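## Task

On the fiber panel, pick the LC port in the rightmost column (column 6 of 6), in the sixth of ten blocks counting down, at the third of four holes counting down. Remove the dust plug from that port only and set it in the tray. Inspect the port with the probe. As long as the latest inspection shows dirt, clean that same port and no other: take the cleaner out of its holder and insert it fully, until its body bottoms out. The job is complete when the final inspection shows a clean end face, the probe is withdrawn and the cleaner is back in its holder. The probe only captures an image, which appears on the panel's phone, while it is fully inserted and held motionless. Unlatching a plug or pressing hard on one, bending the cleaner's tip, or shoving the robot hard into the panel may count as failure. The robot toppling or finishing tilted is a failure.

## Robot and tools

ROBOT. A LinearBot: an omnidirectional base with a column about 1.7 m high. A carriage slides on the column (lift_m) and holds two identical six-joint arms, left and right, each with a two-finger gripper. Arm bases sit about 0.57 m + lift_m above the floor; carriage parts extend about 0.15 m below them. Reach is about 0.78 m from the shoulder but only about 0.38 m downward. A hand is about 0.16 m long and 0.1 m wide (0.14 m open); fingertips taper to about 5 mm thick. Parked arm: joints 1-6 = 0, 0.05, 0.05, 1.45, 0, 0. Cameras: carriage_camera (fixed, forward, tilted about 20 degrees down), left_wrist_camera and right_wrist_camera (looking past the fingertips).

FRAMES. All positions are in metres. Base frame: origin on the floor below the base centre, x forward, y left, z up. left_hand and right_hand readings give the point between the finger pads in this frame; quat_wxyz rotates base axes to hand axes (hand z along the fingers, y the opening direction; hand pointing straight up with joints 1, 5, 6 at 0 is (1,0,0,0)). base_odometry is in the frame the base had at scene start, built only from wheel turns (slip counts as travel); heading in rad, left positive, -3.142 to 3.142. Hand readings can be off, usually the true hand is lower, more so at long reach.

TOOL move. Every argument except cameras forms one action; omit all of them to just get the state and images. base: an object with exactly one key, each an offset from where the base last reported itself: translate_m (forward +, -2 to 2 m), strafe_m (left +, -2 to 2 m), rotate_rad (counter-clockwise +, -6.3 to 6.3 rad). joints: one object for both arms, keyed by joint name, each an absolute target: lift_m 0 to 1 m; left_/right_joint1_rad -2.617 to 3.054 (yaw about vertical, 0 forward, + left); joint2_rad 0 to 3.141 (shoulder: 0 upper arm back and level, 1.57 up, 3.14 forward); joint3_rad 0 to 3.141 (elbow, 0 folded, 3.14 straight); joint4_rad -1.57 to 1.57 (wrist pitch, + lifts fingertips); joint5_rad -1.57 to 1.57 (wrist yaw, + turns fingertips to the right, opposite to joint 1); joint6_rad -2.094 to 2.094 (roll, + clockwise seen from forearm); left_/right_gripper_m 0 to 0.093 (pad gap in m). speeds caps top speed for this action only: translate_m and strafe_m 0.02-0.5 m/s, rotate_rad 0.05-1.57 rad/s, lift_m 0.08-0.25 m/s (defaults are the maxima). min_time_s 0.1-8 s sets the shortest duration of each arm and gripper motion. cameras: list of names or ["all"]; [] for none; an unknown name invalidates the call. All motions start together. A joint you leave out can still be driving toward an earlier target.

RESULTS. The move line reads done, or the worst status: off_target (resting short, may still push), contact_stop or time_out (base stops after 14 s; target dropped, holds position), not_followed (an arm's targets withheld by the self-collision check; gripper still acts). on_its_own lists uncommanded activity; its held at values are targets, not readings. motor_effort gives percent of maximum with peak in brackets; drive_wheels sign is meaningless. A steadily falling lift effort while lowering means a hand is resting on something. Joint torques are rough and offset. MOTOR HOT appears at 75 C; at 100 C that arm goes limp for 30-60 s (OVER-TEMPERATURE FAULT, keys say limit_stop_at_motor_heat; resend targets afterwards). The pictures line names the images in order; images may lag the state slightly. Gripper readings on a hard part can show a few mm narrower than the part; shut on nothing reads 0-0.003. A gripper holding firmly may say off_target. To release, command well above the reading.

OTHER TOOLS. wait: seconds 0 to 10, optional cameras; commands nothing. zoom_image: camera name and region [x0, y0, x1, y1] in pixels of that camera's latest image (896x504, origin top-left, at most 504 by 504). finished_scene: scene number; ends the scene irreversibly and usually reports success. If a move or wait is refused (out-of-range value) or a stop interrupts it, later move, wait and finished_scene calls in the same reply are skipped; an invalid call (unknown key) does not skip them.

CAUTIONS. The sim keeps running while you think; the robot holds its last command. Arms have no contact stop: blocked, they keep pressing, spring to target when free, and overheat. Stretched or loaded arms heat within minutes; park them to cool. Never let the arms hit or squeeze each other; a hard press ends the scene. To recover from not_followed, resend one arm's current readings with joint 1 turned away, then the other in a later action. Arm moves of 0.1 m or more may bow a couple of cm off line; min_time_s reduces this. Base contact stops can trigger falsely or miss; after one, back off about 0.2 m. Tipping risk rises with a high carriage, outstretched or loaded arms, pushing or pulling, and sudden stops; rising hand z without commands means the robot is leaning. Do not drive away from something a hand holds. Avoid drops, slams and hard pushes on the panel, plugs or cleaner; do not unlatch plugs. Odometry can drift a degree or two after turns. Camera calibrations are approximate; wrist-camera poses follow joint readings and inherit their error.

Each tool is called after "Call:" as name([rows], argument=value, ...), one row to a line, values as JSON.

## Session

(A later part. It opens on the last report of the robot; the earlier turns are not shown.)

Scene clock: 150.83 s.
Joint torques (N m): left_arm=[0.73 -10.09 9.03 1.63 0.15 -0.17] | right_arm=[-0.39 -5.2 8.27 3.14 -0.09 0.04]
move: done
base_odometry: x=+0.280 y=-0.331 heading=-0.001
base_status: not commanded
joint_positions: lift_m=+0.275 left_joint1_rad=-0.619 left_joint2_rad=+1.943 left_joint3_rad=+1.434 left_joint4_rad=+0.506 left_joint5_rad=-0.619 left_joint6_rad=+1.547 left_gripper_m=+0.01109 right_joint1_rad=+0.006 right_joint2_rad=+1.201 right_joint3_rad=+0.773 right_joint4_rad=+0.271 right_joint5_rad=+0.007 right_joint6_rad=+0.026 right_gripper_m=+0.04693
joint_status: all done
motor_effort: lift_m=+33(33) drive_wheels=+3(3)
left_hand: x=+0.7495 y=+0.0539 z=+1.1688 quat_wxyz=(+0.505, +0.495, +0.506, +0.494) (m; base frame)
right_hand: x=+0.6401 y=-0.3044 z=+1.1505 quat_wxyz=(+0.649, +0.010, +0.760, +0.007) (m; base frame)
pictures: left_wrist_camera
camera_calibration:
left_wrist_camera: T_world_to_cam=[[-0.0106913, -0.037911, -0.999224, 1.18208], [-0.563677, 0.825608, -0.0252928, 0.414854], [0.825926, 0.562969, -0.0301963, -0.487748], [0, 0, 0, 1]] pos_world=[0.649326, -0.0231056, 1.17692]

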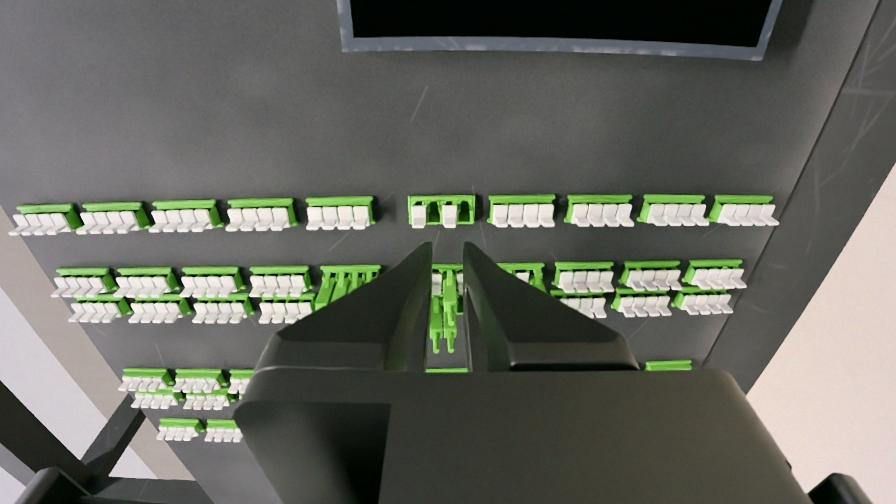

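Call:
move(joints={"left_joint1_rad":-0.584,"left_joint5_rad":-0.576,"left_joint4_rad":0.4655,"left_joint2_rad":2.012,"left_joint3_rad":1.5515,"left_joint6_rad":1.54,"left_gripper_m":0.0085}, min_time_s=2, cameras=["left_wrist_camera"])

Call:
zoom_image(camera="left_wrist_camera", region=[370, 170, 520, 320])

Scene clock: 167.70 s.
Joint torques (N m): left_arm=[0.75 -10.71 8.94 1.63 0.16 -0.23] | right_arm=[-0.39 -5.19 8.27 3.14 -0.08 0.04]
move: done
base_odometry: x=+0.280 y=-0.331 heading=-0.001
base_status: not commanded
joint_positions: lift_m=+0.275 left_joint1_rad=-0.591 left_joint2_rad=+1.999 left_joint3_rad=+1.519 left_joint4_rad=+0.478 left_joint5_rad=-0.590 left_joint6_rad=+1.547 left_gripper_m=+0.00859 right_joint1_rad=+0.006 right_joint2_rad=+1.201 right_joint3_rad=+0.773 right_joint4_rad=+0.271 right_joint5_rad=+0.007 right_joint6_rad=+0.026 right_gripper_m=+0.04693
joint_status: all done
motor_effort: lift_m=+33(33) drive_wheels=+3(3)
left_hand: x=+0.7693 y=+0.0555 z=+1.1702 quat_wxyz=(+0.505, +0.495, +0.506, +0.494) (m; base frame)
right_hand: x=+0.6401 y=-0.3044 z=+1.1505 quat_wxyz=(+0.649, +0.010, +0.760, +0.007) (m; base frame)
pictures: left_wrist_camera
camera_calibration:
left_wrist_camera: T_world_to_cam=[[-0.0103967, -0.0381807, -0.999217, 1.18354], [-0.563377, 0.8258, -0.0256925, 0.425001], [0.826134, 0.562669, -0.0300957, -0.505224], [0, 0, 0, 1]] pos_world=[0.669124, -0.0215036, 1.17832]

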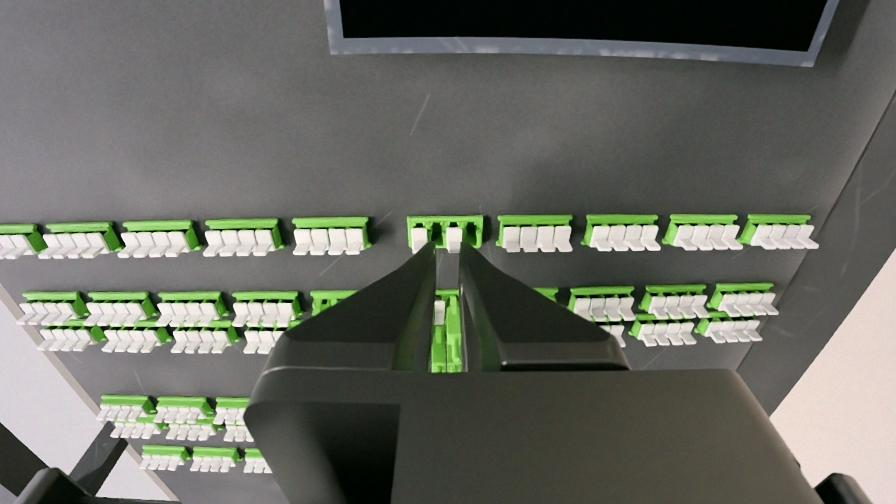

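Scaled by 3.360 from the camera's 896x504 image, which has a finer 1280x720 frame.

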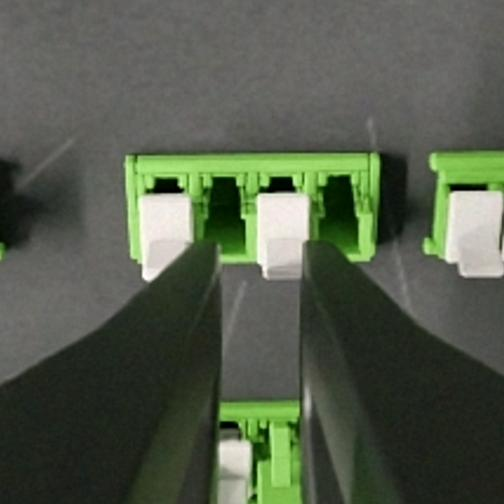

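Call:
move(joints={"left_joint1_rad":-0.580,"left_joint5_rad":-0.572,"left_joint4_rad":0.463,"left_joint2_rad":2.037,"left_joint3_rad":1.5795,"left_joint6_rad":1.54,"left_gripper_m":0.0085}, min_time_s=2, cameras=["left_wrist_camera"])

Call:
zoom_image(camera="left_wrist_camera", region=[390, 190, 510, 310])

Scene clock: 178.17 s.
Joint torques (N m): left_arm=[0.8 -10.84 9.02 1.71 0.15 -0.19] | right_arm=[-0.39 -5.19 8.27 3.14 -0.09 0.04]
move: done
base_odometry: x=+0.280 y=-0.331 heading=-0.001
base_status: not commanded
joint_positions: lift_m=+0.275 left_joint1_rad=-0.587 left_joint2_rad=+2.023 left_joint3_rad=+1.546 left_joint4_rad=+0.476 left_joint5_rad=-0.586 left_joint6_rad=+1.547 left_gripper_m=+0.00859 right_joint1_rad=+0.006 right_joint2_rad=+1.201 right_joint3_rad=+0.773 right_joint4_rad=+0.271 right_joint5_rad=+0.007 right_joint6_rad=+0.026 right_gripper_m=+0.04693
joint_status: all done
motor_effort: lift_m=+33(33) drive_wheels=+3(3)
left_hand: x=+0.7753 y=+0.0537 z=+1.1684 quat_wxyz=(+0.506, +0.495, +0.506, +0.494) (m; base frame)
right_hand: x=+0.6401 y=-0.3044 z=+1.1505 quat_wxyz=(+0.649, +0.010, +0.760, +0.007) (m; base frame)
pictures: left_wrist_camera
camera_calibration:
left_wrist_camera: T_world_to_cam=[[-0.00975473, -0.0385881, -0.999208, 1.18118], [-0.563324, 0.825815, -0.0263924, 0.430519], [0.826179, 0.56262, -0.0297932, -0.509667], [0, 0, 0, 1]] pos_world=[0.67512, -0.0232012, 1.17642]

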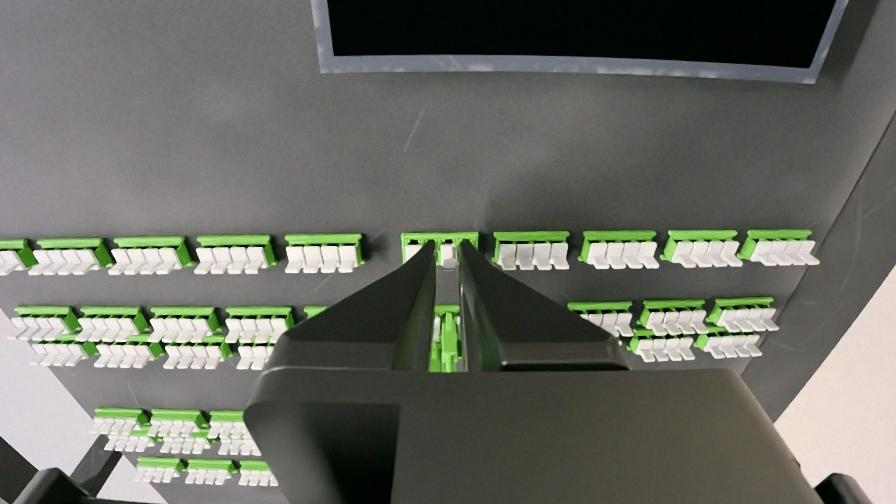

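Scaled by 4.200 from the camera's 896x504 image, which has a finer 1280x720 frame.

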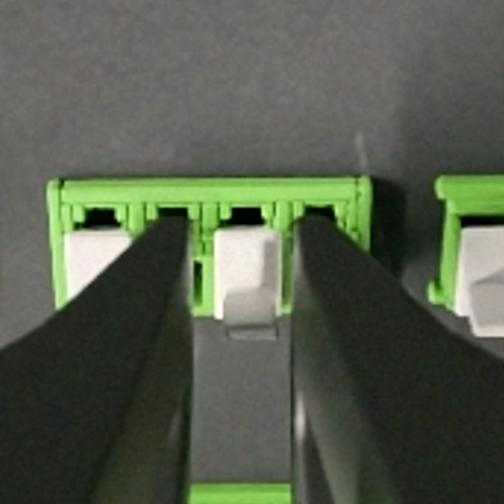

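Call:
move(joints={"left_joint1_rad":-0.571,"left_joint5_rad":-0.562,"left_joint4_rad":0.4505,"left_joint2_rad":2.059,"left_joint3_rad":1.614,"left_joint6_rad":1.54,"left_gripper_m":0.0085}, min_time_s=2, cameras=["left_wrist_camera"])

Call:
zoom_image(camera="left_wrist_camera", region=[390, 190, 510, 310])

Scene clock: 186.93 s.
Joint torques (N m): left_arm=[0.77 -10.96 9.25 1.7 0.17 -0.21] | right_arm=[-0.39 -5.19 8.25 3.14 -0.09 0.04]
move: done
base_odometry: x=+0.280 y=-0.331 heading=-0.001
base_status: not commanded
joint_positions: lift_m=+0.275 left_joint1_rad=-0.579 left_joint2_rad=+2.043 left_joint3_rad=+1.579 left_joint4_rad=+0.460 left_joint5_rad=-0.578 left_joint6_rad=+1.547 left_gripper_m=+0.00858 right_joint1_rad=+0.006 right_joint2_rad=+1.201 right_joint3_rad=+0.773 right_joint4_rad=+0.271 right_joint5_rad=+0.007 right_joint6_rad=+0.026 right_gripper_m=+0.04693
joint_status: all done
motor_effort: lift_m=+33(33) drive_wheels=+3(3)
left_hand: x=+0.7817 y=+0.0536 z=+1.1689 quat_wxyz=(+0.505, +0.496, +0.506, +0.493) (m; base frame)
right_hand: x=+0.6401 y=-0.3044 z=+1.1505 quat_wxyz=(+0.649, +0.010, +0.760, +0.007) (m; base frame)
pictures: left_wrist_camera
camera_calibration:
left_wrist_camera: T_world_to_cam=[[-0.0117104, -0.037354, -0.999233, 1.18323], [-0.562793, 0.826241, -0.0242915, 0.43141], [0.826515, 0.562078, -0.0306982, -0.514062], [0, 0, 0, 1]] pos_world=[0.681531, -0.0233078, 1.17702]

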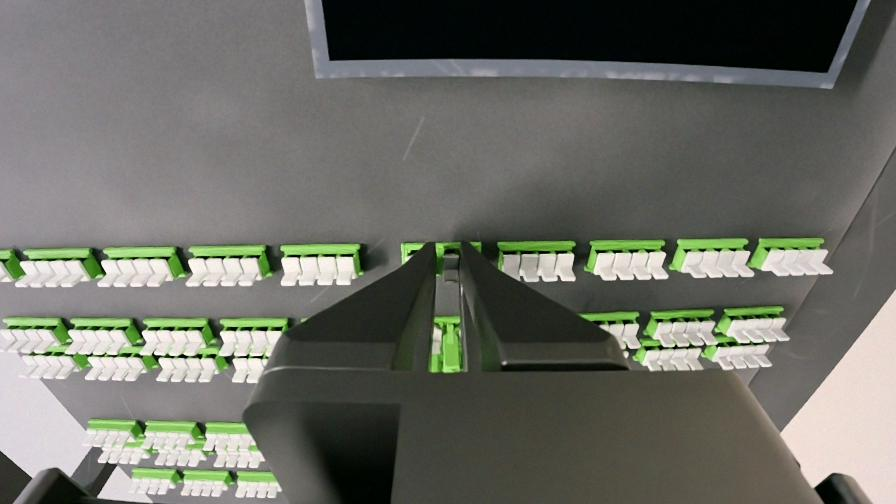

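Scaled by 4.200 from the camera's 896x504 image, which has a finer 1280x720 frame.

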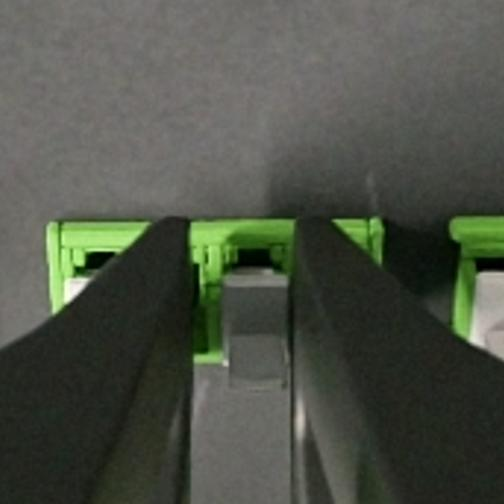

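Call:
move(joints={"left_joint2_rad":2.061,"left_joint3_rad":1.610}, min_time_s=1, cameras=["left_wrist_camera"])

Call:
move(joints={"left_gripper_m":0.0035}, min_time_s=1.5, cameras=["left_wrist_camera"])

Call:
zoom_image(camera="left_wrist_camera", region=[390, 190, 510, 310])

Scene clock: 192.43 s.
Joint torques (N m): left_arm=[1.03 -10.54 8.88 1.71 0.15 -0.2] | right_arm=[-0.38 -5.19 8.28 3.14 -0.09 0.04]
move: done
base_odometry: x=+0.280 y=-0.331 heading=-0.001
base_status: not commanded
joint_positions: lift_m=+0.275 left_joint1_rad=-0.579 left_joint2_rad=+2.043 left_joint3_rad=+1.579 left_joint4_rad=+0.460 left_joint5_rad=-0.578 left_joint6_rad=+1.547 left_gripper_m=+0.00858 right_joint1_rad=+0.006 right_joint2_rad=+1.201 right_joint3_rad=+0.773 right_joint4_rad=+0.271 right_joint5_rad=+0.007 right_joint6_rad=+0.026 right_gripper_m=+0.04693
joint_status: all done
motor_effort: lift_m=+33(33) drive_wheels=+3(3)
left_hand: x=+0.7817 y=+0.0536 z=+1.1689 quat_wxyz=(+0.505, +0.496, +0.506, +0.493) (m; base frame)
right_hand: x=+0.6401 y=-0.3044 z=+1.1505 quat_wxyz=(+0.649, +0.010, +0.760, +0.007) (m; base frame)
pictures: left_wrist_camera
camera_calibration:
left_wrist_camera: T_world_to_cam=[[-0.0117104, -0.037354, -0.999233, 1.18323], [-0.562793, 0.826241, -0.0242915, 0.43141], [0.826515, 0.562078, -0.0306982, -0.514062], [0, 0, 0, 1]] pos_world=[0.681531, -0.0233078, 1.17702]

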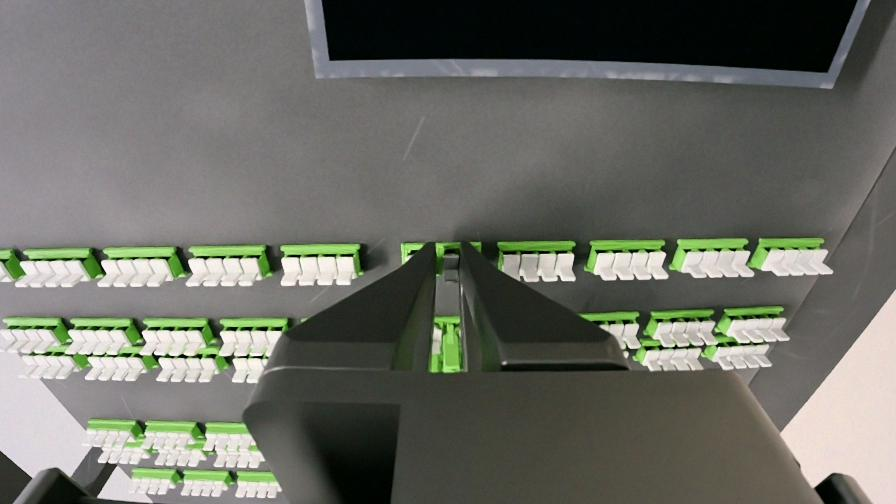

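Scene clock: 194.23 s.
Joint torques (N m): left_arm=[0.95 -10.74 8.8 1.72 0.18 -0.19] | right_arm=[-0.39 -5.19 8.27 3.14 -0.09 0.04]
move: done
base_odometry: x=+0.280 y=-0.331 heading=-0.001
base_status: not commanded
joint_positions: lift_m=+0.275 left_joint1_rad=-0.579 left_joint2_rad=+2.044 left_joint3_rad=+1.579 left_joint4_rad=+0.456 left_joint5_rad=-0.578 left_joint6_rad=+1.546 left_gripper_m=+0.00351 right_joint1_rad=+0.006 right_joint2_rad=+1.201 right_joint3_rad=+0.773 right_joint4_rad=+0.271 right_joint5_rad=+0.007 right_joint6_rad=+0.026 right_gripper_m=+0.04693
joint_status: all done
motor_effort: lift_m=+33(33) drive_wheels=+3(3)
left_hand: x=+0.7818 y=+0.0536 z=+1.1676 quat_wxyz=(+0.504, +0.497, +0.506, +0.493) (m; base frame)
right_hand: x=+0.6401 y=-0.3044 z=+1.1504 quat_wxyz=(+0.649, +0.010, +0.760, +0.007) (m; base frame)
pictures: left_wrist_camera
camera_calibration:
left_wrist_camera: T_world_to_cam=[[-0.0155466, -0.0352689, -0.999257, 1.18482], [-0.563117, 0.826126, -0.0203972, 0.427184], [0.826231, 0.562381, -0.0327039, -0.511575], [0, 0, 0, 1]] pos_world=[0.681654, -0.0234205, 1.17593]

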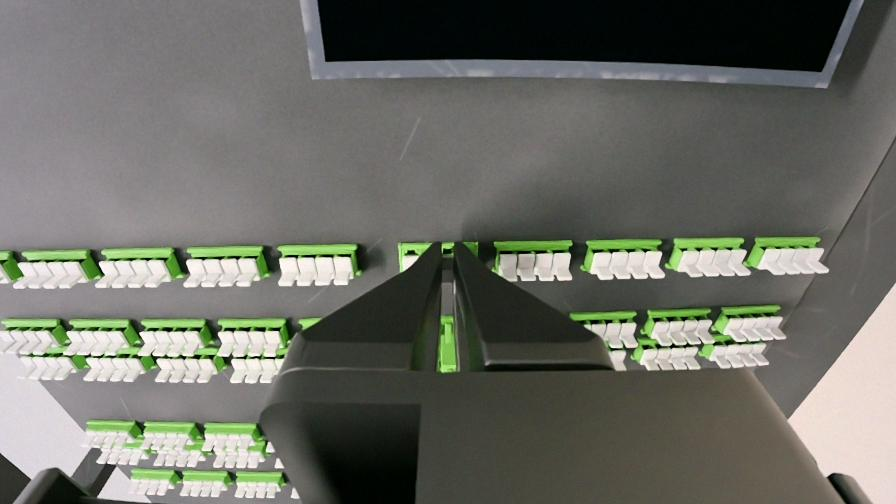

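Scaled by 4.200 from the camera's 896x504 image, which has a finer 1280x720 frame.

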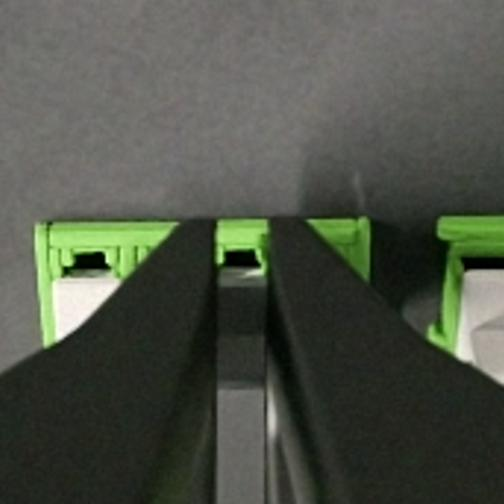

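Call:
move(joints={"left_gripper_m":0.0005}, min_time_s=1, cameras=[])

Call:
move(joints={"left_joint1_rad":-0.584,"left_joint5_rad":-0.576,"left_joint4_rad":0.4655,"left_joint2_rad":2.012,"left_joint3_rad":1.5485}, min_time_s=3, cameras=["left_wrist_camera"])

Call:
zoom_image(camera="left_wrist_camera", region=[390, 190, 510, 310])

Scene clock: 202.07 s.
Joint torques (N m): left_arm=[1.06 -10.65 8.73 1.72 0.17 -0.15] | right_arm=[-0.38 -5.18 8.27 3.14 -0.09 0.04]
move: done
base_odometry: x=+0.280 y=-0.331 heading=-0.001
base_status: not commanded
joint_positions: lift_m=+0.275 left_joint1_rad=-0.579 left_joint2_rad=+2.044 left_joint3_rad=+1.579 left_joint4_rad=+0.456 left_joint5_rad=-0.578 left_joint6_rad=+1.546 left_gripper_m=+0.00236 right_joint1_rad=+0.006 right_joint2_rad=+1.201 right_joint3_rad=+0.773 right_joint4_rad=+0.271 right_joint5_rad=+0.007 right_joint6_rad=+0.026 right_gripper_m=+0.04693
joint_status: all done
motor_effort: lift_m=+33(33) drive_wheels=+3(3)
left_hand: x=+0.7818 y=+0.0536 z=+1.1676 quat_wxyz=(+0.504, +0.497, +0.506, +0.493) (m; base frame)
right_hand: x=+0.6401 y=-0.3044 z=+1.1504 quat_wxyz=(+0.649, +0.010, +0.760, +0.007) (m; base frame)
pictures: none
No camera images: "cameras" was empty.

Scene clock: 205.37 s.
Joint torques (N m): left_arm=[-0.44 -15.56 5.04 1.72 0.04 -0.19] | right_arm=[-0.38 -5.19 8.25 3.14 -0.08 0.04]
move: done
base_odometry: x=+0.280 y=-0.331 heading=-0.001
base_status: not commanded
joint_positions: lift_m=+0.275 left_joint1_rad=-0.580 left_joint2_rad=+2.044 left_joint3_rad=+1.568 left_joint4_rad=+0.476 left_joint5_rad=-0.580 left_joint6_rad=+1.546 left_gripper_m=+0.00232 right_joint1_rad=+0.006 right_joint2_rad=+1.201 right_joint3_rad=+0.773 right_joint4_rad=+0.271 right_joint5_rad=+0.007 right_joint6_rad=+0.026 right_gripper_m=+0.04693
joint_status: all done
motor_effort: lift_m=+33(33) drive_wheels=+3(3)
left_hand: x=+0.7812 y=+0.0538 z=+1.1670 quat_wxyz=(+0.507, +0.493, +0.506, +0.494) (m; base frame)
right_hand: x=+0.6401 y=-0.3044 z=+1.1504 quat_wxyz=(+0.649, +0.010, +0.760, +0.007) (m; base frame)
pictures: left_wrist_camera
camera_calibration:
left_wrist_camera: T_world_to_cam=[[-0.00781376, -0.0406789, -0.999142, 1.17839], [-0.563904, 0.825324, -0.0291921, 0.437464], [0.825803, 0.563192, -0.0293879, -0.514788], [0, 0, 0, 1]] pos_world=[0.681009, -0.0231895, 1.17502]

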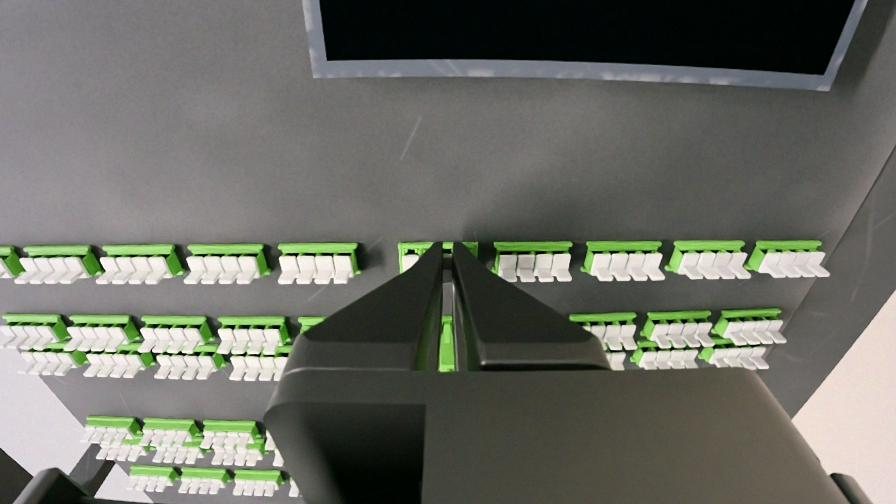

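Scaled by 4.200 from the camera's 896x504 image, which has a finer 1280x720 frame.

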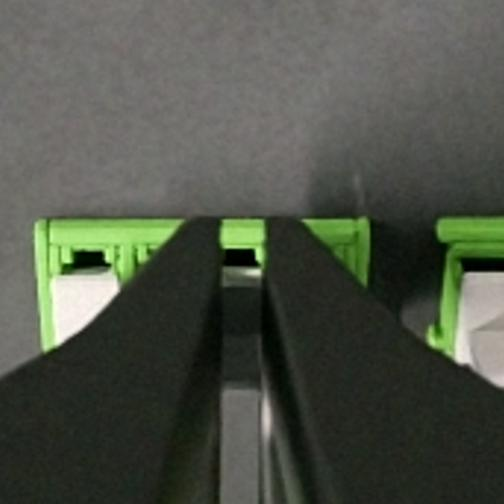

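Call:
move(joints={"left_joint1_rad":-0.600,"left_joint5_rad":-0.590,"left_joint4_rad":0.478,"left_joint2_rad":1.980,"left_joint3_rad":1.503}, min_time_s=3, cameras=["left_wrist_camera"])

Call:
zoom_image(camera="left_wrist_camera", region=[390, 190, 510, 310])

Scene clock: 212.17 s.
Joint torques (N m): left_arm=[-0.68 -16.25 5.53 1.72 -0.16 -0.22] | right_arm=[-0.39 -5.19 8.28 3.14 -0.09 0.04]
move: done
base_odometry: x=+0.280 y=-0.331 heading=-0.001
base_status: not commanded
joint_positions: lift_m=+0.275 left_joint1_rad=-0.594 left_joint2_rad=+2.019 left_joint3_rad=+1.517 left_joint4_rad=+0.484 left_joint5_rad=-0.576 left_joint6_rad=+1.546 left_gripper_m=+0.00231 right_joint1_rad=+0.006 right_joint2_rad=+1.201 right_joint3_rad=+0.773 right_joint4_rad=+0.271 right_joint5_rad=+0.007 right_joint6_rad=+0.026 right_gripper_m=+0.04693
joint_status: all done
motor_effort: lift_m=+33(33) drive_wheels=+3(3)
left_hand: x=+0.7713 y=+0.0497 z=+1.1591 quat_wxyz=(+0.504, +0.504, +0.503, +0.488) (m; base frame)
right_hand: x=+0.6401 y=-0.3044 z=+1.1504 quat_wxyz=(+0.649, +0.010, +0.760, +0.007) (m; base frame)
pictures: left_wrist_camera
camera_calibration:
left_wrist_camera: T_world_to_cam=[[-0.0240647, -0.0300581, -0.999258, 1.18241], [-0.549355, 0.835504, -0.0119024, 0.40338], [0.835242, 0.548661, -0.0366187, -0.502767], [0, 0, 0, 1]] pos_world=[0.669985, -0.0256355, 1.16793]

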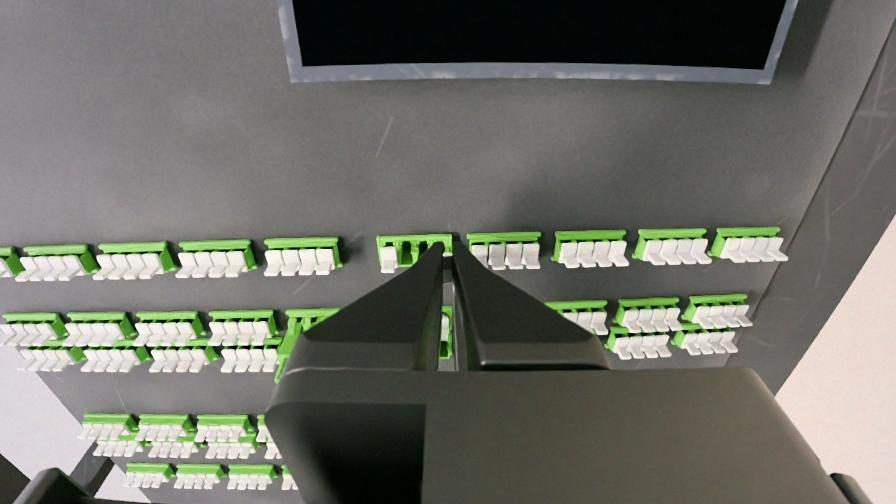

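Scaled by 4.200 from the camera's 896x504 image, which has a finer 1280x720 frame.

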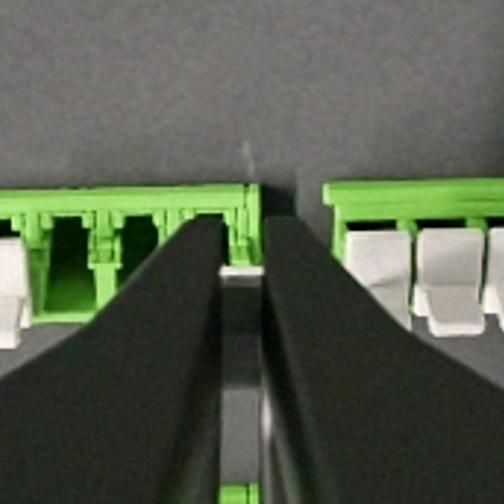

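Call:
move(joints={"left_joint1_rad":-0.72,"left_joint5_rad":-0.72,"left_joint4_rad":0.59,"left_joint2_rad":1.80,"left_joint3_rad":1.28}, min_time_s=4)

Call:
zoom_image(camera="left_wrist_camera", region=[370, 120, 570, 320])

Scene clock: 220.30 s.
Joint torques (N m): left_arm=[-0.66 -13.5 5.18 1.84 -0.15 -0.18] | right_arm=[-0.39 -5.2 8.27 3.14 -0.09 0.04]
move: done
base_odometry: x=+0.280 y=-0.331 heading=-0.001
base_status: not commanded
joint_positions: lift_m=+0.275 left_joint1_rad=-0.713 left_joint2_rad=+1.832 left_joint3_rad=+1.293 left_joint4_rad=+0.575 left_joint5_rad=-0.706 left_joint6_rad=+1.546 left_gripper_m=+0.00231 right_joint1_rad=+0.006 right_joint2_rad=+1.201 right_joint3_rad=+0.773 right_joint4_rad=+0.271 right_joint5_rad=+0.007 right_joint6_rad=+0.026 right_gripper_m=+0.04693
joint_status: all done
motor_effort: lift_m=+33(33) drive_wheels=+3(3)
left_hand: x=+0.7015 y=+0.0405 z=+1.1790 quat_wxyz=(+0.521, +0.483, +0.503, +0.493) (m; base frame)
right_hand: x=+0.6401 y=-0.3044 z=+1.1504 quat_wxyz=(+0.649, +0.010, +0.760, +0.007) (m; base frame)
pictures: carriage_camera, left_wrist_camera, right_wrist_camera
camera_calibration:
carriage_camera: T_world_to_cam=[[0.0471794, -0.998877, 0.00432653, -0.0144709], [-0.351189, -0.020642, -0.936077, 1.26159], [0.935115, 0.0426441, -0.351769, 0.317132], [0, 0, 0, 1]] pos_world=[0.147185, -0.00193668, 1.29257]
left_wrist_camera: T_world_to_cam=[[0.0189219, -0.0641108, -0.997763, 1.16981], [-0.556675, 0.828279, -0.0637777, 0.439533], [0.830515, 0.556636, -0.0200162, -0.45526], [0, 0, 0, 1]] pos_world=[0.600642, -0.0356438, 1.18612]
right_wrist_camera: T_world_to_cam=[[0.0113153, -0.999624, 0.024978, -0.346595], [-0.713791, -0.0255683, -0.699892, 1.25334], [0.700267, -0.00990957, -0.713812, 0.494341], [0, 0, 0, 1]] pos_world=[0.552376, -0.30952, 1.23873]

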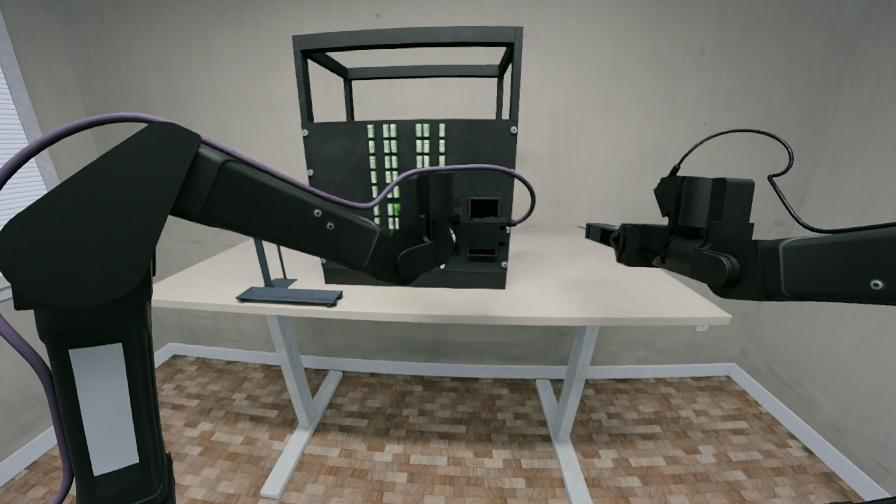

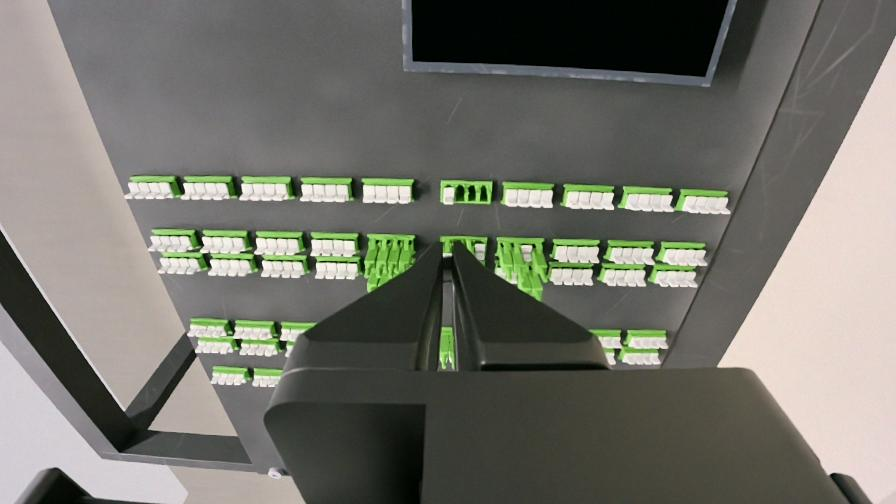

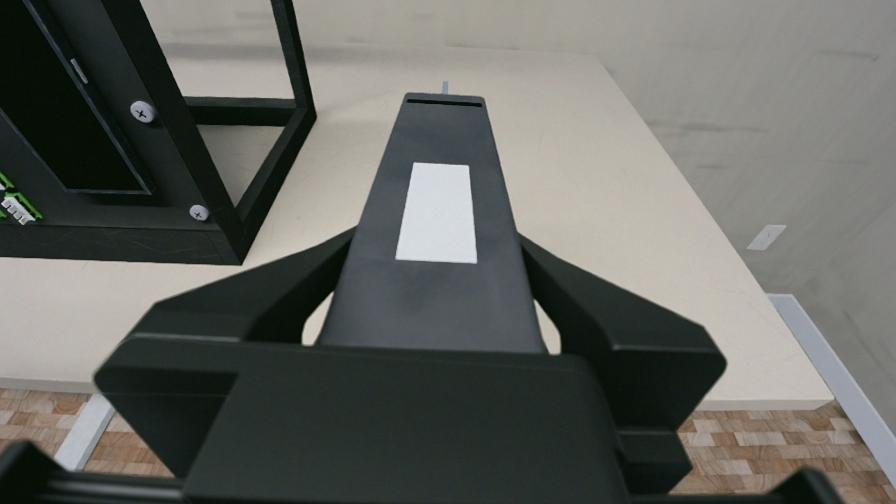

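Scaled by 2.520 from the camera's 896x504 image, which has a finer 1280x720 frame.

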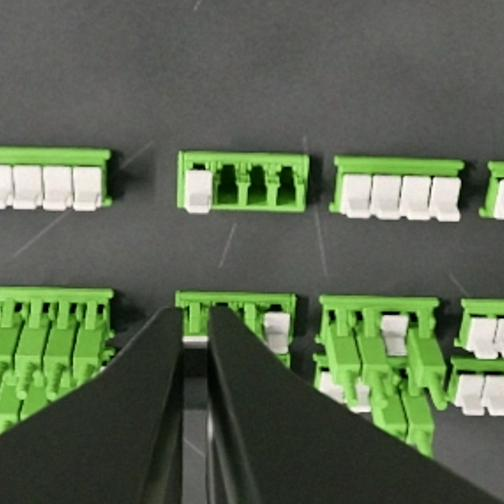

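Call:
move(joints={"left_joint1_rad":0.0,"left_joint5_rad":0,"left_joint4_rad":-0.3,"left_joint2_rad":1.3,"left_joint3_rad":1.0,"left_joint6_rad":0,"lift_m":0.355}, min_time_s=4)

Call:
move(joints={"left_joint1_rad":0.17,"left_joint5_rad":0,"left_joint4_rad":-1.086,"left_joint2_rad":2.12,"left_joint3_rad":1.933,"left_joint6_rad":0,"lift_m":0.355}, min_time_s=4)

Scene clock: 236.20 s.
Joint torques (N m): left_arm=[0.64 -7.42 5.39 1.62 0.11 -0.11] | right_arm=[-0.39 -5.3 8.47 3.15 -0.09 0.04]
move: done
base_odometry: x=+0.280 y=-0.331 heading=-0.001
base_status: not commanded
joint_positions: lift_m=+0.355 left_joint1_rad=-0.006 left_joint2_rad=+1.319 left_joint3_rad=+1.014 left_joint4_rad=-0.287 left_joint5_rad=-0.015 left_joint6_rad=+0.008 left_gripper_m=+0.00230 right_joint1_rad=+0.006 right_joint2_rad=+1.203 right_joint3_rad=+0.770 right_joint4_rad=+0.271 right_joint5_rad=+0.007 right_joint6_rad=+0.026 right_gripper_m=+0.04693
joint_status: all done
motor_effort: lift_m=+33(45) drive_wheels=+3(3)
left_hand: x=+0.6344 y=+0.3054 z=+1.1711 quat_wxyz=(+0.470, +0.003, +0.883, +0.007) (m; base frame)
right_hand: x=+0.6401 y=-0.3044 z=+1.2284 quat_wxyz=(+0.648, +0.010, +0.762, +0.007) (m; base frame)
pictures: carriage_camera, left_wrist_camera, right_wrist_camera
camera_calibration:
carriage_camera: T_world_to_cam=[[0.0471794, -0.998877, 0.00432653, -0.014817], [-0.351189, -0.020642, -0.936077, 1.33648], [0.935115, 0.0426441, -0.351769, 0.345273], [0, 0, 0, 1]] pos_world=[0.147185, -0.00193668, 1.37257]
left_wrist_camera: T_world_to_cam=[[0.00248348, -0.999994, 0.00253745, 0.305024], [-0.928978, -0.00324628, -0.370121, 1.03111], [0.370126, -0.00143805, -0.92898, 0.979876], [0, 0, 0, 1]] pos_world=[0.594439, 0.309779, 1.29115]
right_wrist_camera: T_world_to_cam=[[0.0114301, -0.999624, 0.0249258, -0.348553], [-0.717001, -0.0255684, -0.696603, 1.30594], [0.696978, -0.00990962, -0.717024, 0.556084], [0, 0, 0, 1]] pos_world=[0.552765, -0.30952, 1.31713]

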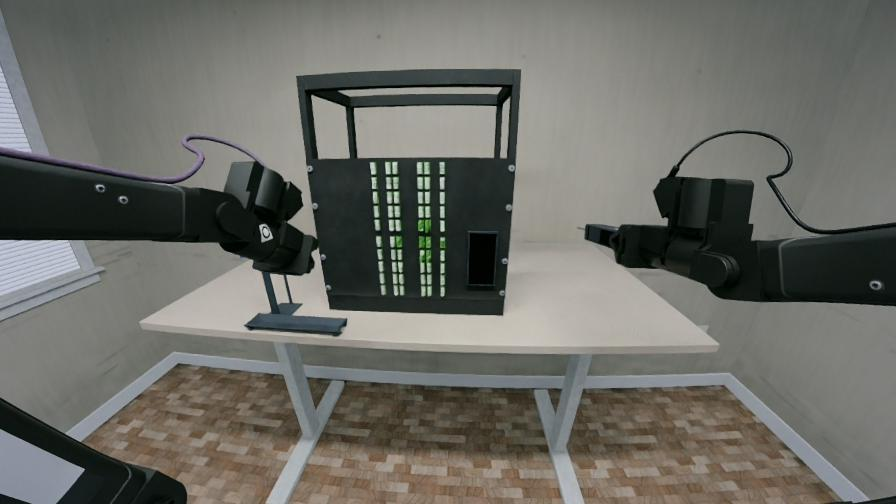

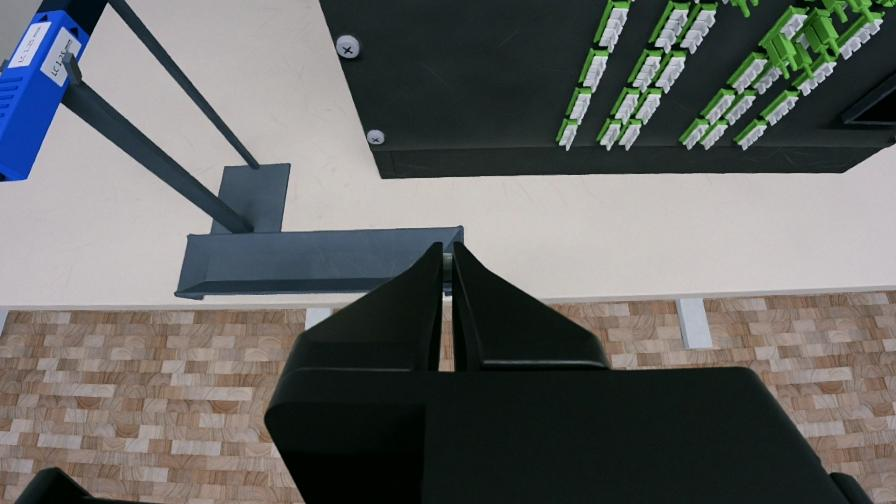

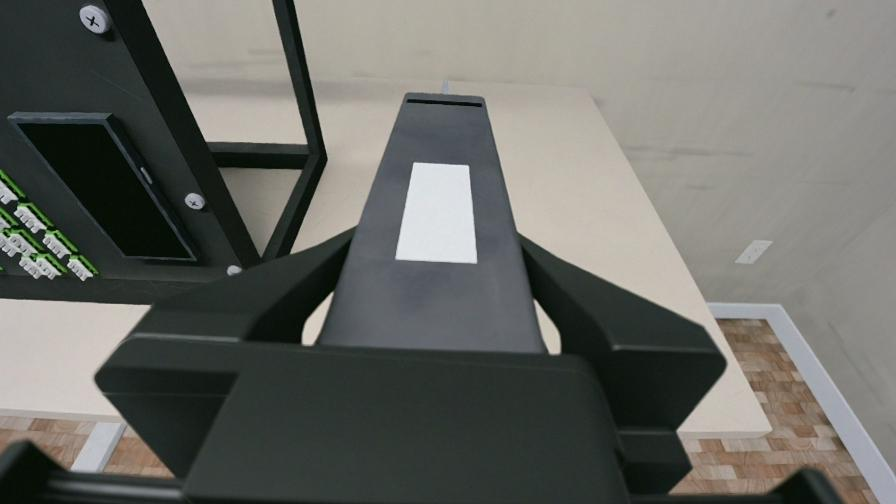

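Scene clock: 240.50 s.
Joint torques (N m): left_arm=[0.79 -10.78 7.99 0.7 0.15 -0.11] | right_arm=[-0.39 -5.31 8.47 3.14 -0.09 0.04]
move: done
base_odometry: x=+0.280 y=-0.331 heading=-0.001
base_status: not commanded
joint_positions: lift_m=+0.355 left_joint1_rad=+0.164 left_joint2_rad=+2.107 left_joint3_rad=+1.903 left_joint4_rad=-1.072 left_joint5_rad=-0.013 left_joint6_rad=+0.007 left_gripper_m=+0.00230 right_joint1_rad=+0.006 right_joint2_rad=+1.203 right_joint3_rad=+0.770 right_joint4_rad=+0.271 right_joint5_rad=+0.007 right_joint6_rad=+0.026 right_gripper_m=+0.04693
joint_status: all done
motor_effort: lift_m=+33(33) drive_wheels=+3(3)
left_hand: x=+0.6948 y=+0.3858 z=+1.0692 quat_wxyz=(+0.146, -0.078, +0.986, +0.019) (m; base frame)
right_hand: x=+0.6401 y=-0.3044 z=+1.2284 quat_wxyz=(+0.648, +0.010, +0.762, +0.007) (m; base frame)
pictures: carriage_camera, left_wrist_camera, right_wrist_camera
camera_calibration:
carriage_camera: T_world_to_cam=[[0.0471794, -0.998877, 0.00432653, -0.014817], [-0.351189, -0.020642, -0.936077, 1.33648], [0.935115, 0.0426441, -0.351769, 0.345273], [0, 0, 0, 1]] pos_world=[0.147185, -0.00193668, 1.37257]
left_wrist_camera: T_world_to_cam=[[0.171991, -0.985097, -0.00187746, 0.266637], [-0.939691, -0.164635, 0.299792, 0.403255], [-0.295634, -0.0497975, -0.954003, 1.37099], [0, 0, 0, 1]] pos_world=[0.738387, 0.397325, 1.18754]
right_wrist_camera: T_world_to_cam=[[0.0114301, -0.999624, 0.0249258, -0.348553], [-0.717001, -0.0255684, -0.696603, 1.30594], [0.696978, -0.00990962, -0.717024, 0.556084], [0, 0, 0, 1]] pos_world=[0.552765, -0.30952, 1.31713]

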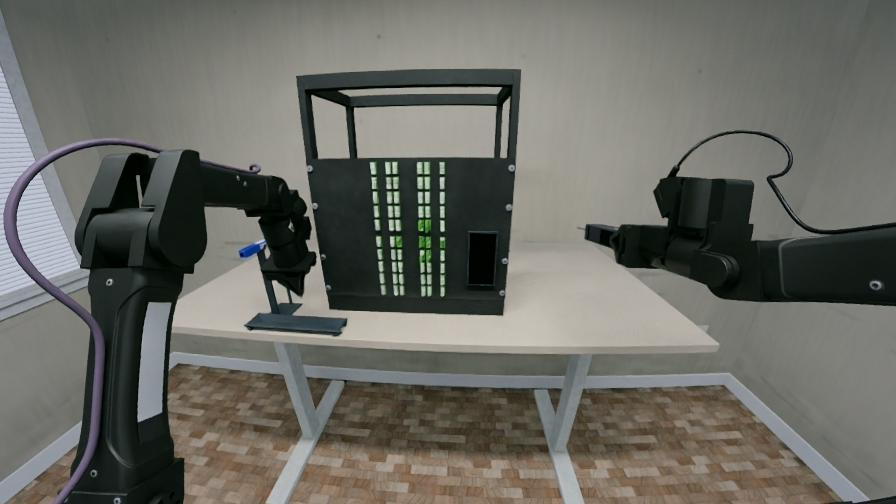

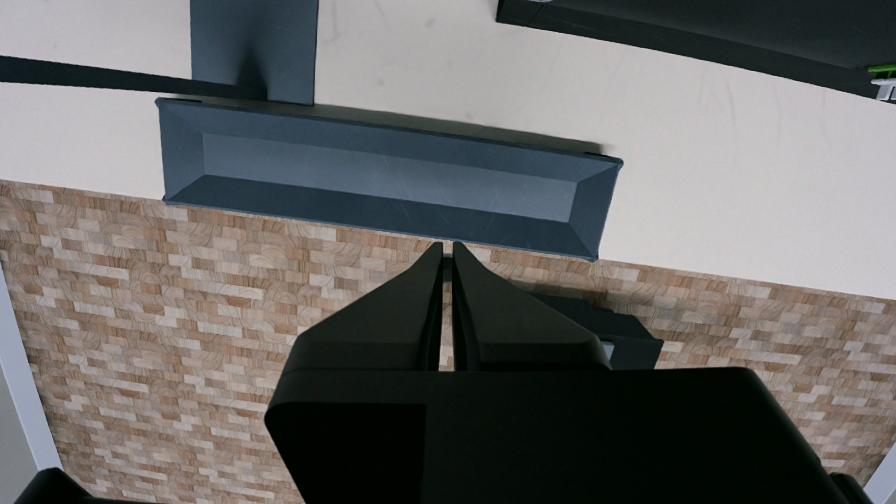

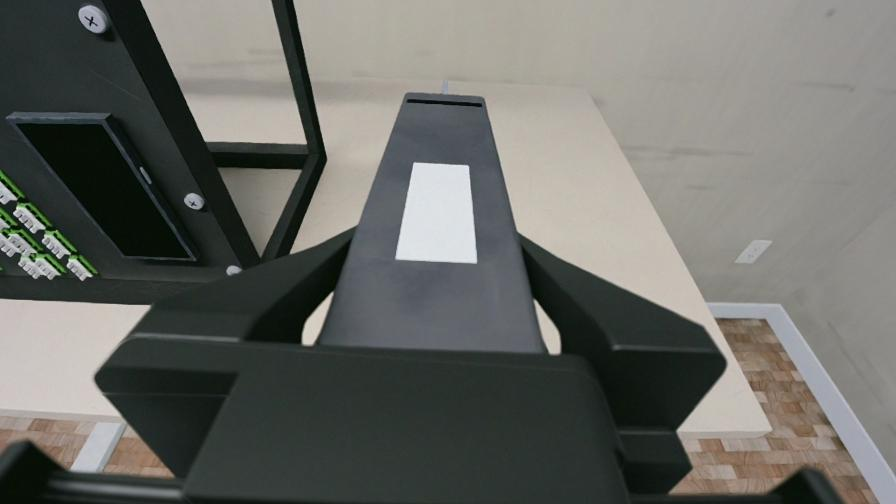

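Call:
move(joints={"left_joint4_rad":-1.115,"left_joint2_rad":2.168,"left_joint3_rad":2.01,"lift_m":0.3}, min_time_s=2, cameras=["left_wrist_camera"])

Scene clock: 248.73 s.
Joint torques (N m): left_arm=[0.73 -11.25 7.97 0.7 0.16 -0.12] | right_arm=[-0.39 -5.41 8.55 3.32 -0.09 0.04]
move: done
base_odometry: x=+0.280 y=-0.331 heading=-0.001
base_status: not commanded
joint_positions: lift_m=+0.300 left_joint1_rad=+0.164 left_joint2_rad=+2.155 left_joint3_rad=+1.980 left_joint4_rad=-1.102 left_joint5_rad=-0.013 left_joint6_rad=+0.007 left_gripper_m=+0.00230 right_joint1_rad=+0.006 right_joint2_rad=+1.204 right_joint3_rad=+0.769 right_joint4_rad=+0.255 right_joint5_rad=+0.007 right_joint6_rad=+0.026 right_gripper_m=+0.04693
joint_status: all done
motor_effort: lift_m=+35(40) drive_wheels=-2(3)
left_hand: x=+0.7050 y=+0.3875 z=+1.0147 quat_wxyz=(+0.146, -0.079, +0.986, +0.019) (m; base frame)
right_hand: x=+0.6395 y=-0.3044 z=+1.1684 quat_wxyz=(+0.641, +0.010, +0.768, +0.007) (m; base frame)
pictures: left_wrist_camera
camera_calibration:
left_wrist_camera: T_world_to_cam=[[0.172328, -0.985038, -0.00177869, 0.266184], [-0.939632, -0.164926, 0.29982, 0.42942], [-0.295627, -0.049996, -0.953994, 1.32214], [0, 0, 0, 1]] pos_world=[0.748485, 0.399125, 1.13303]

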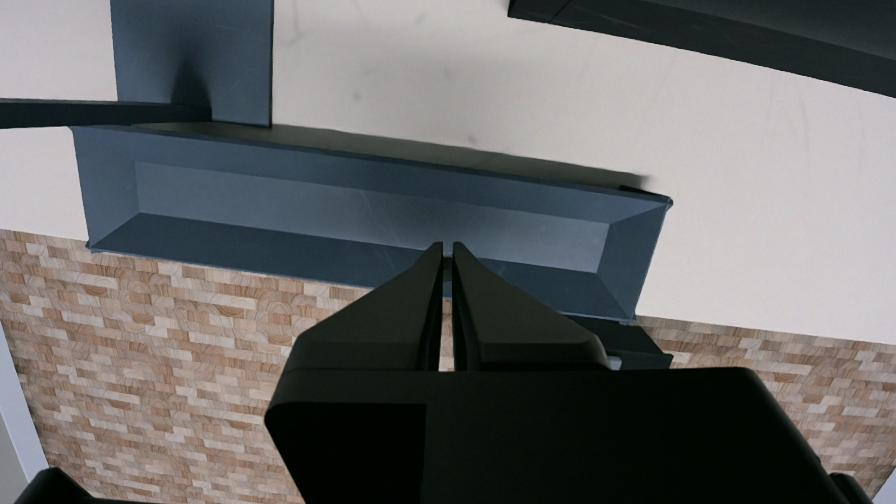

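Call:
move(joints={"lift_m":0.254}, cameras=["left_wrist_camera"])

Call:
zoom_image(camera="left_wrist_camera", region=[350, 170, 550, 320])

Scene clock: 253.33 s.
Joint torques (N m): left_arm=[0.79 -11.63 5.82 0.79 0.12 -0.1] | right_arm=[-0.39 -5.56 8.61 3.34 -0.09 0.05]
move: done
base_odometry: x=+0.280 y=-0.331 heading=-0.001
base_status: not commanded
joint_positions: lift_m=+0.254 left_joint1_rad=+0.164 left_joint2_rad=+2.158 left_joint3_rad=+2.008 left_joint4_rad=-1.100 left_joint5_rad=-0.013 left_joint6_rad=+0.007 left_gripper_m=+0.00230 right_joint1_rad=+0.006 right_joint2_rad=+1.204 right_joint3_rad=+0.768 right_joint4_rad=+0.256 right_joint5_rad=+0.007 right_joint6_rad=+0.026 right_gripper_m=+0.04693
joint_status: all done
motor_effort: lift_m=+34(37) drive_wheels=+3(3)
left_hand: x=+0.7114 y=+0.3885 z=+0.9763 quat_wxyz=(+0.158, -0.078, +0.984, +0.020) (m; base frame)
right_hand: x=+0.6395 y=-0.3044 z=+1.1222 quat_wxyz=(+0.641, +0.010, +0.768, +0.007) (m; base frame)
pictures: left_wrist_camera
camera_calibration:
left_wrist_camera: T_world_to_cam=[[0.172261, -0.985051, -0.00112661, 0.265365], [-0.947035, -0.165928, 0.274941, 0.477073], [-0.271018, -0.0462946, -0.961461, 1.27579], [0, 0, 0, 1]] pos_world=[0.751853, 0.39962, 1.09575]

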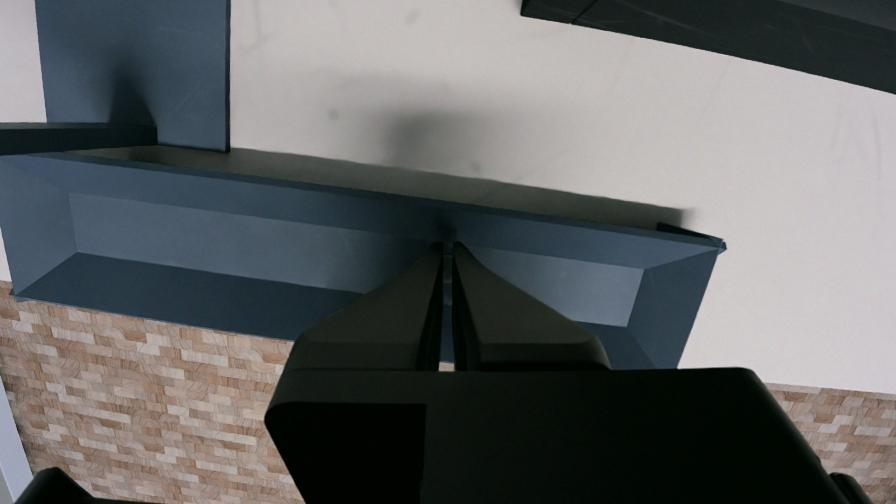

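Scaled by 2.520 from the camera's 896x504 image, which has a finer 1280x720 frame.

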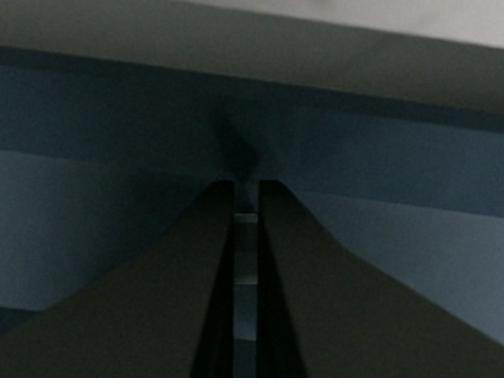

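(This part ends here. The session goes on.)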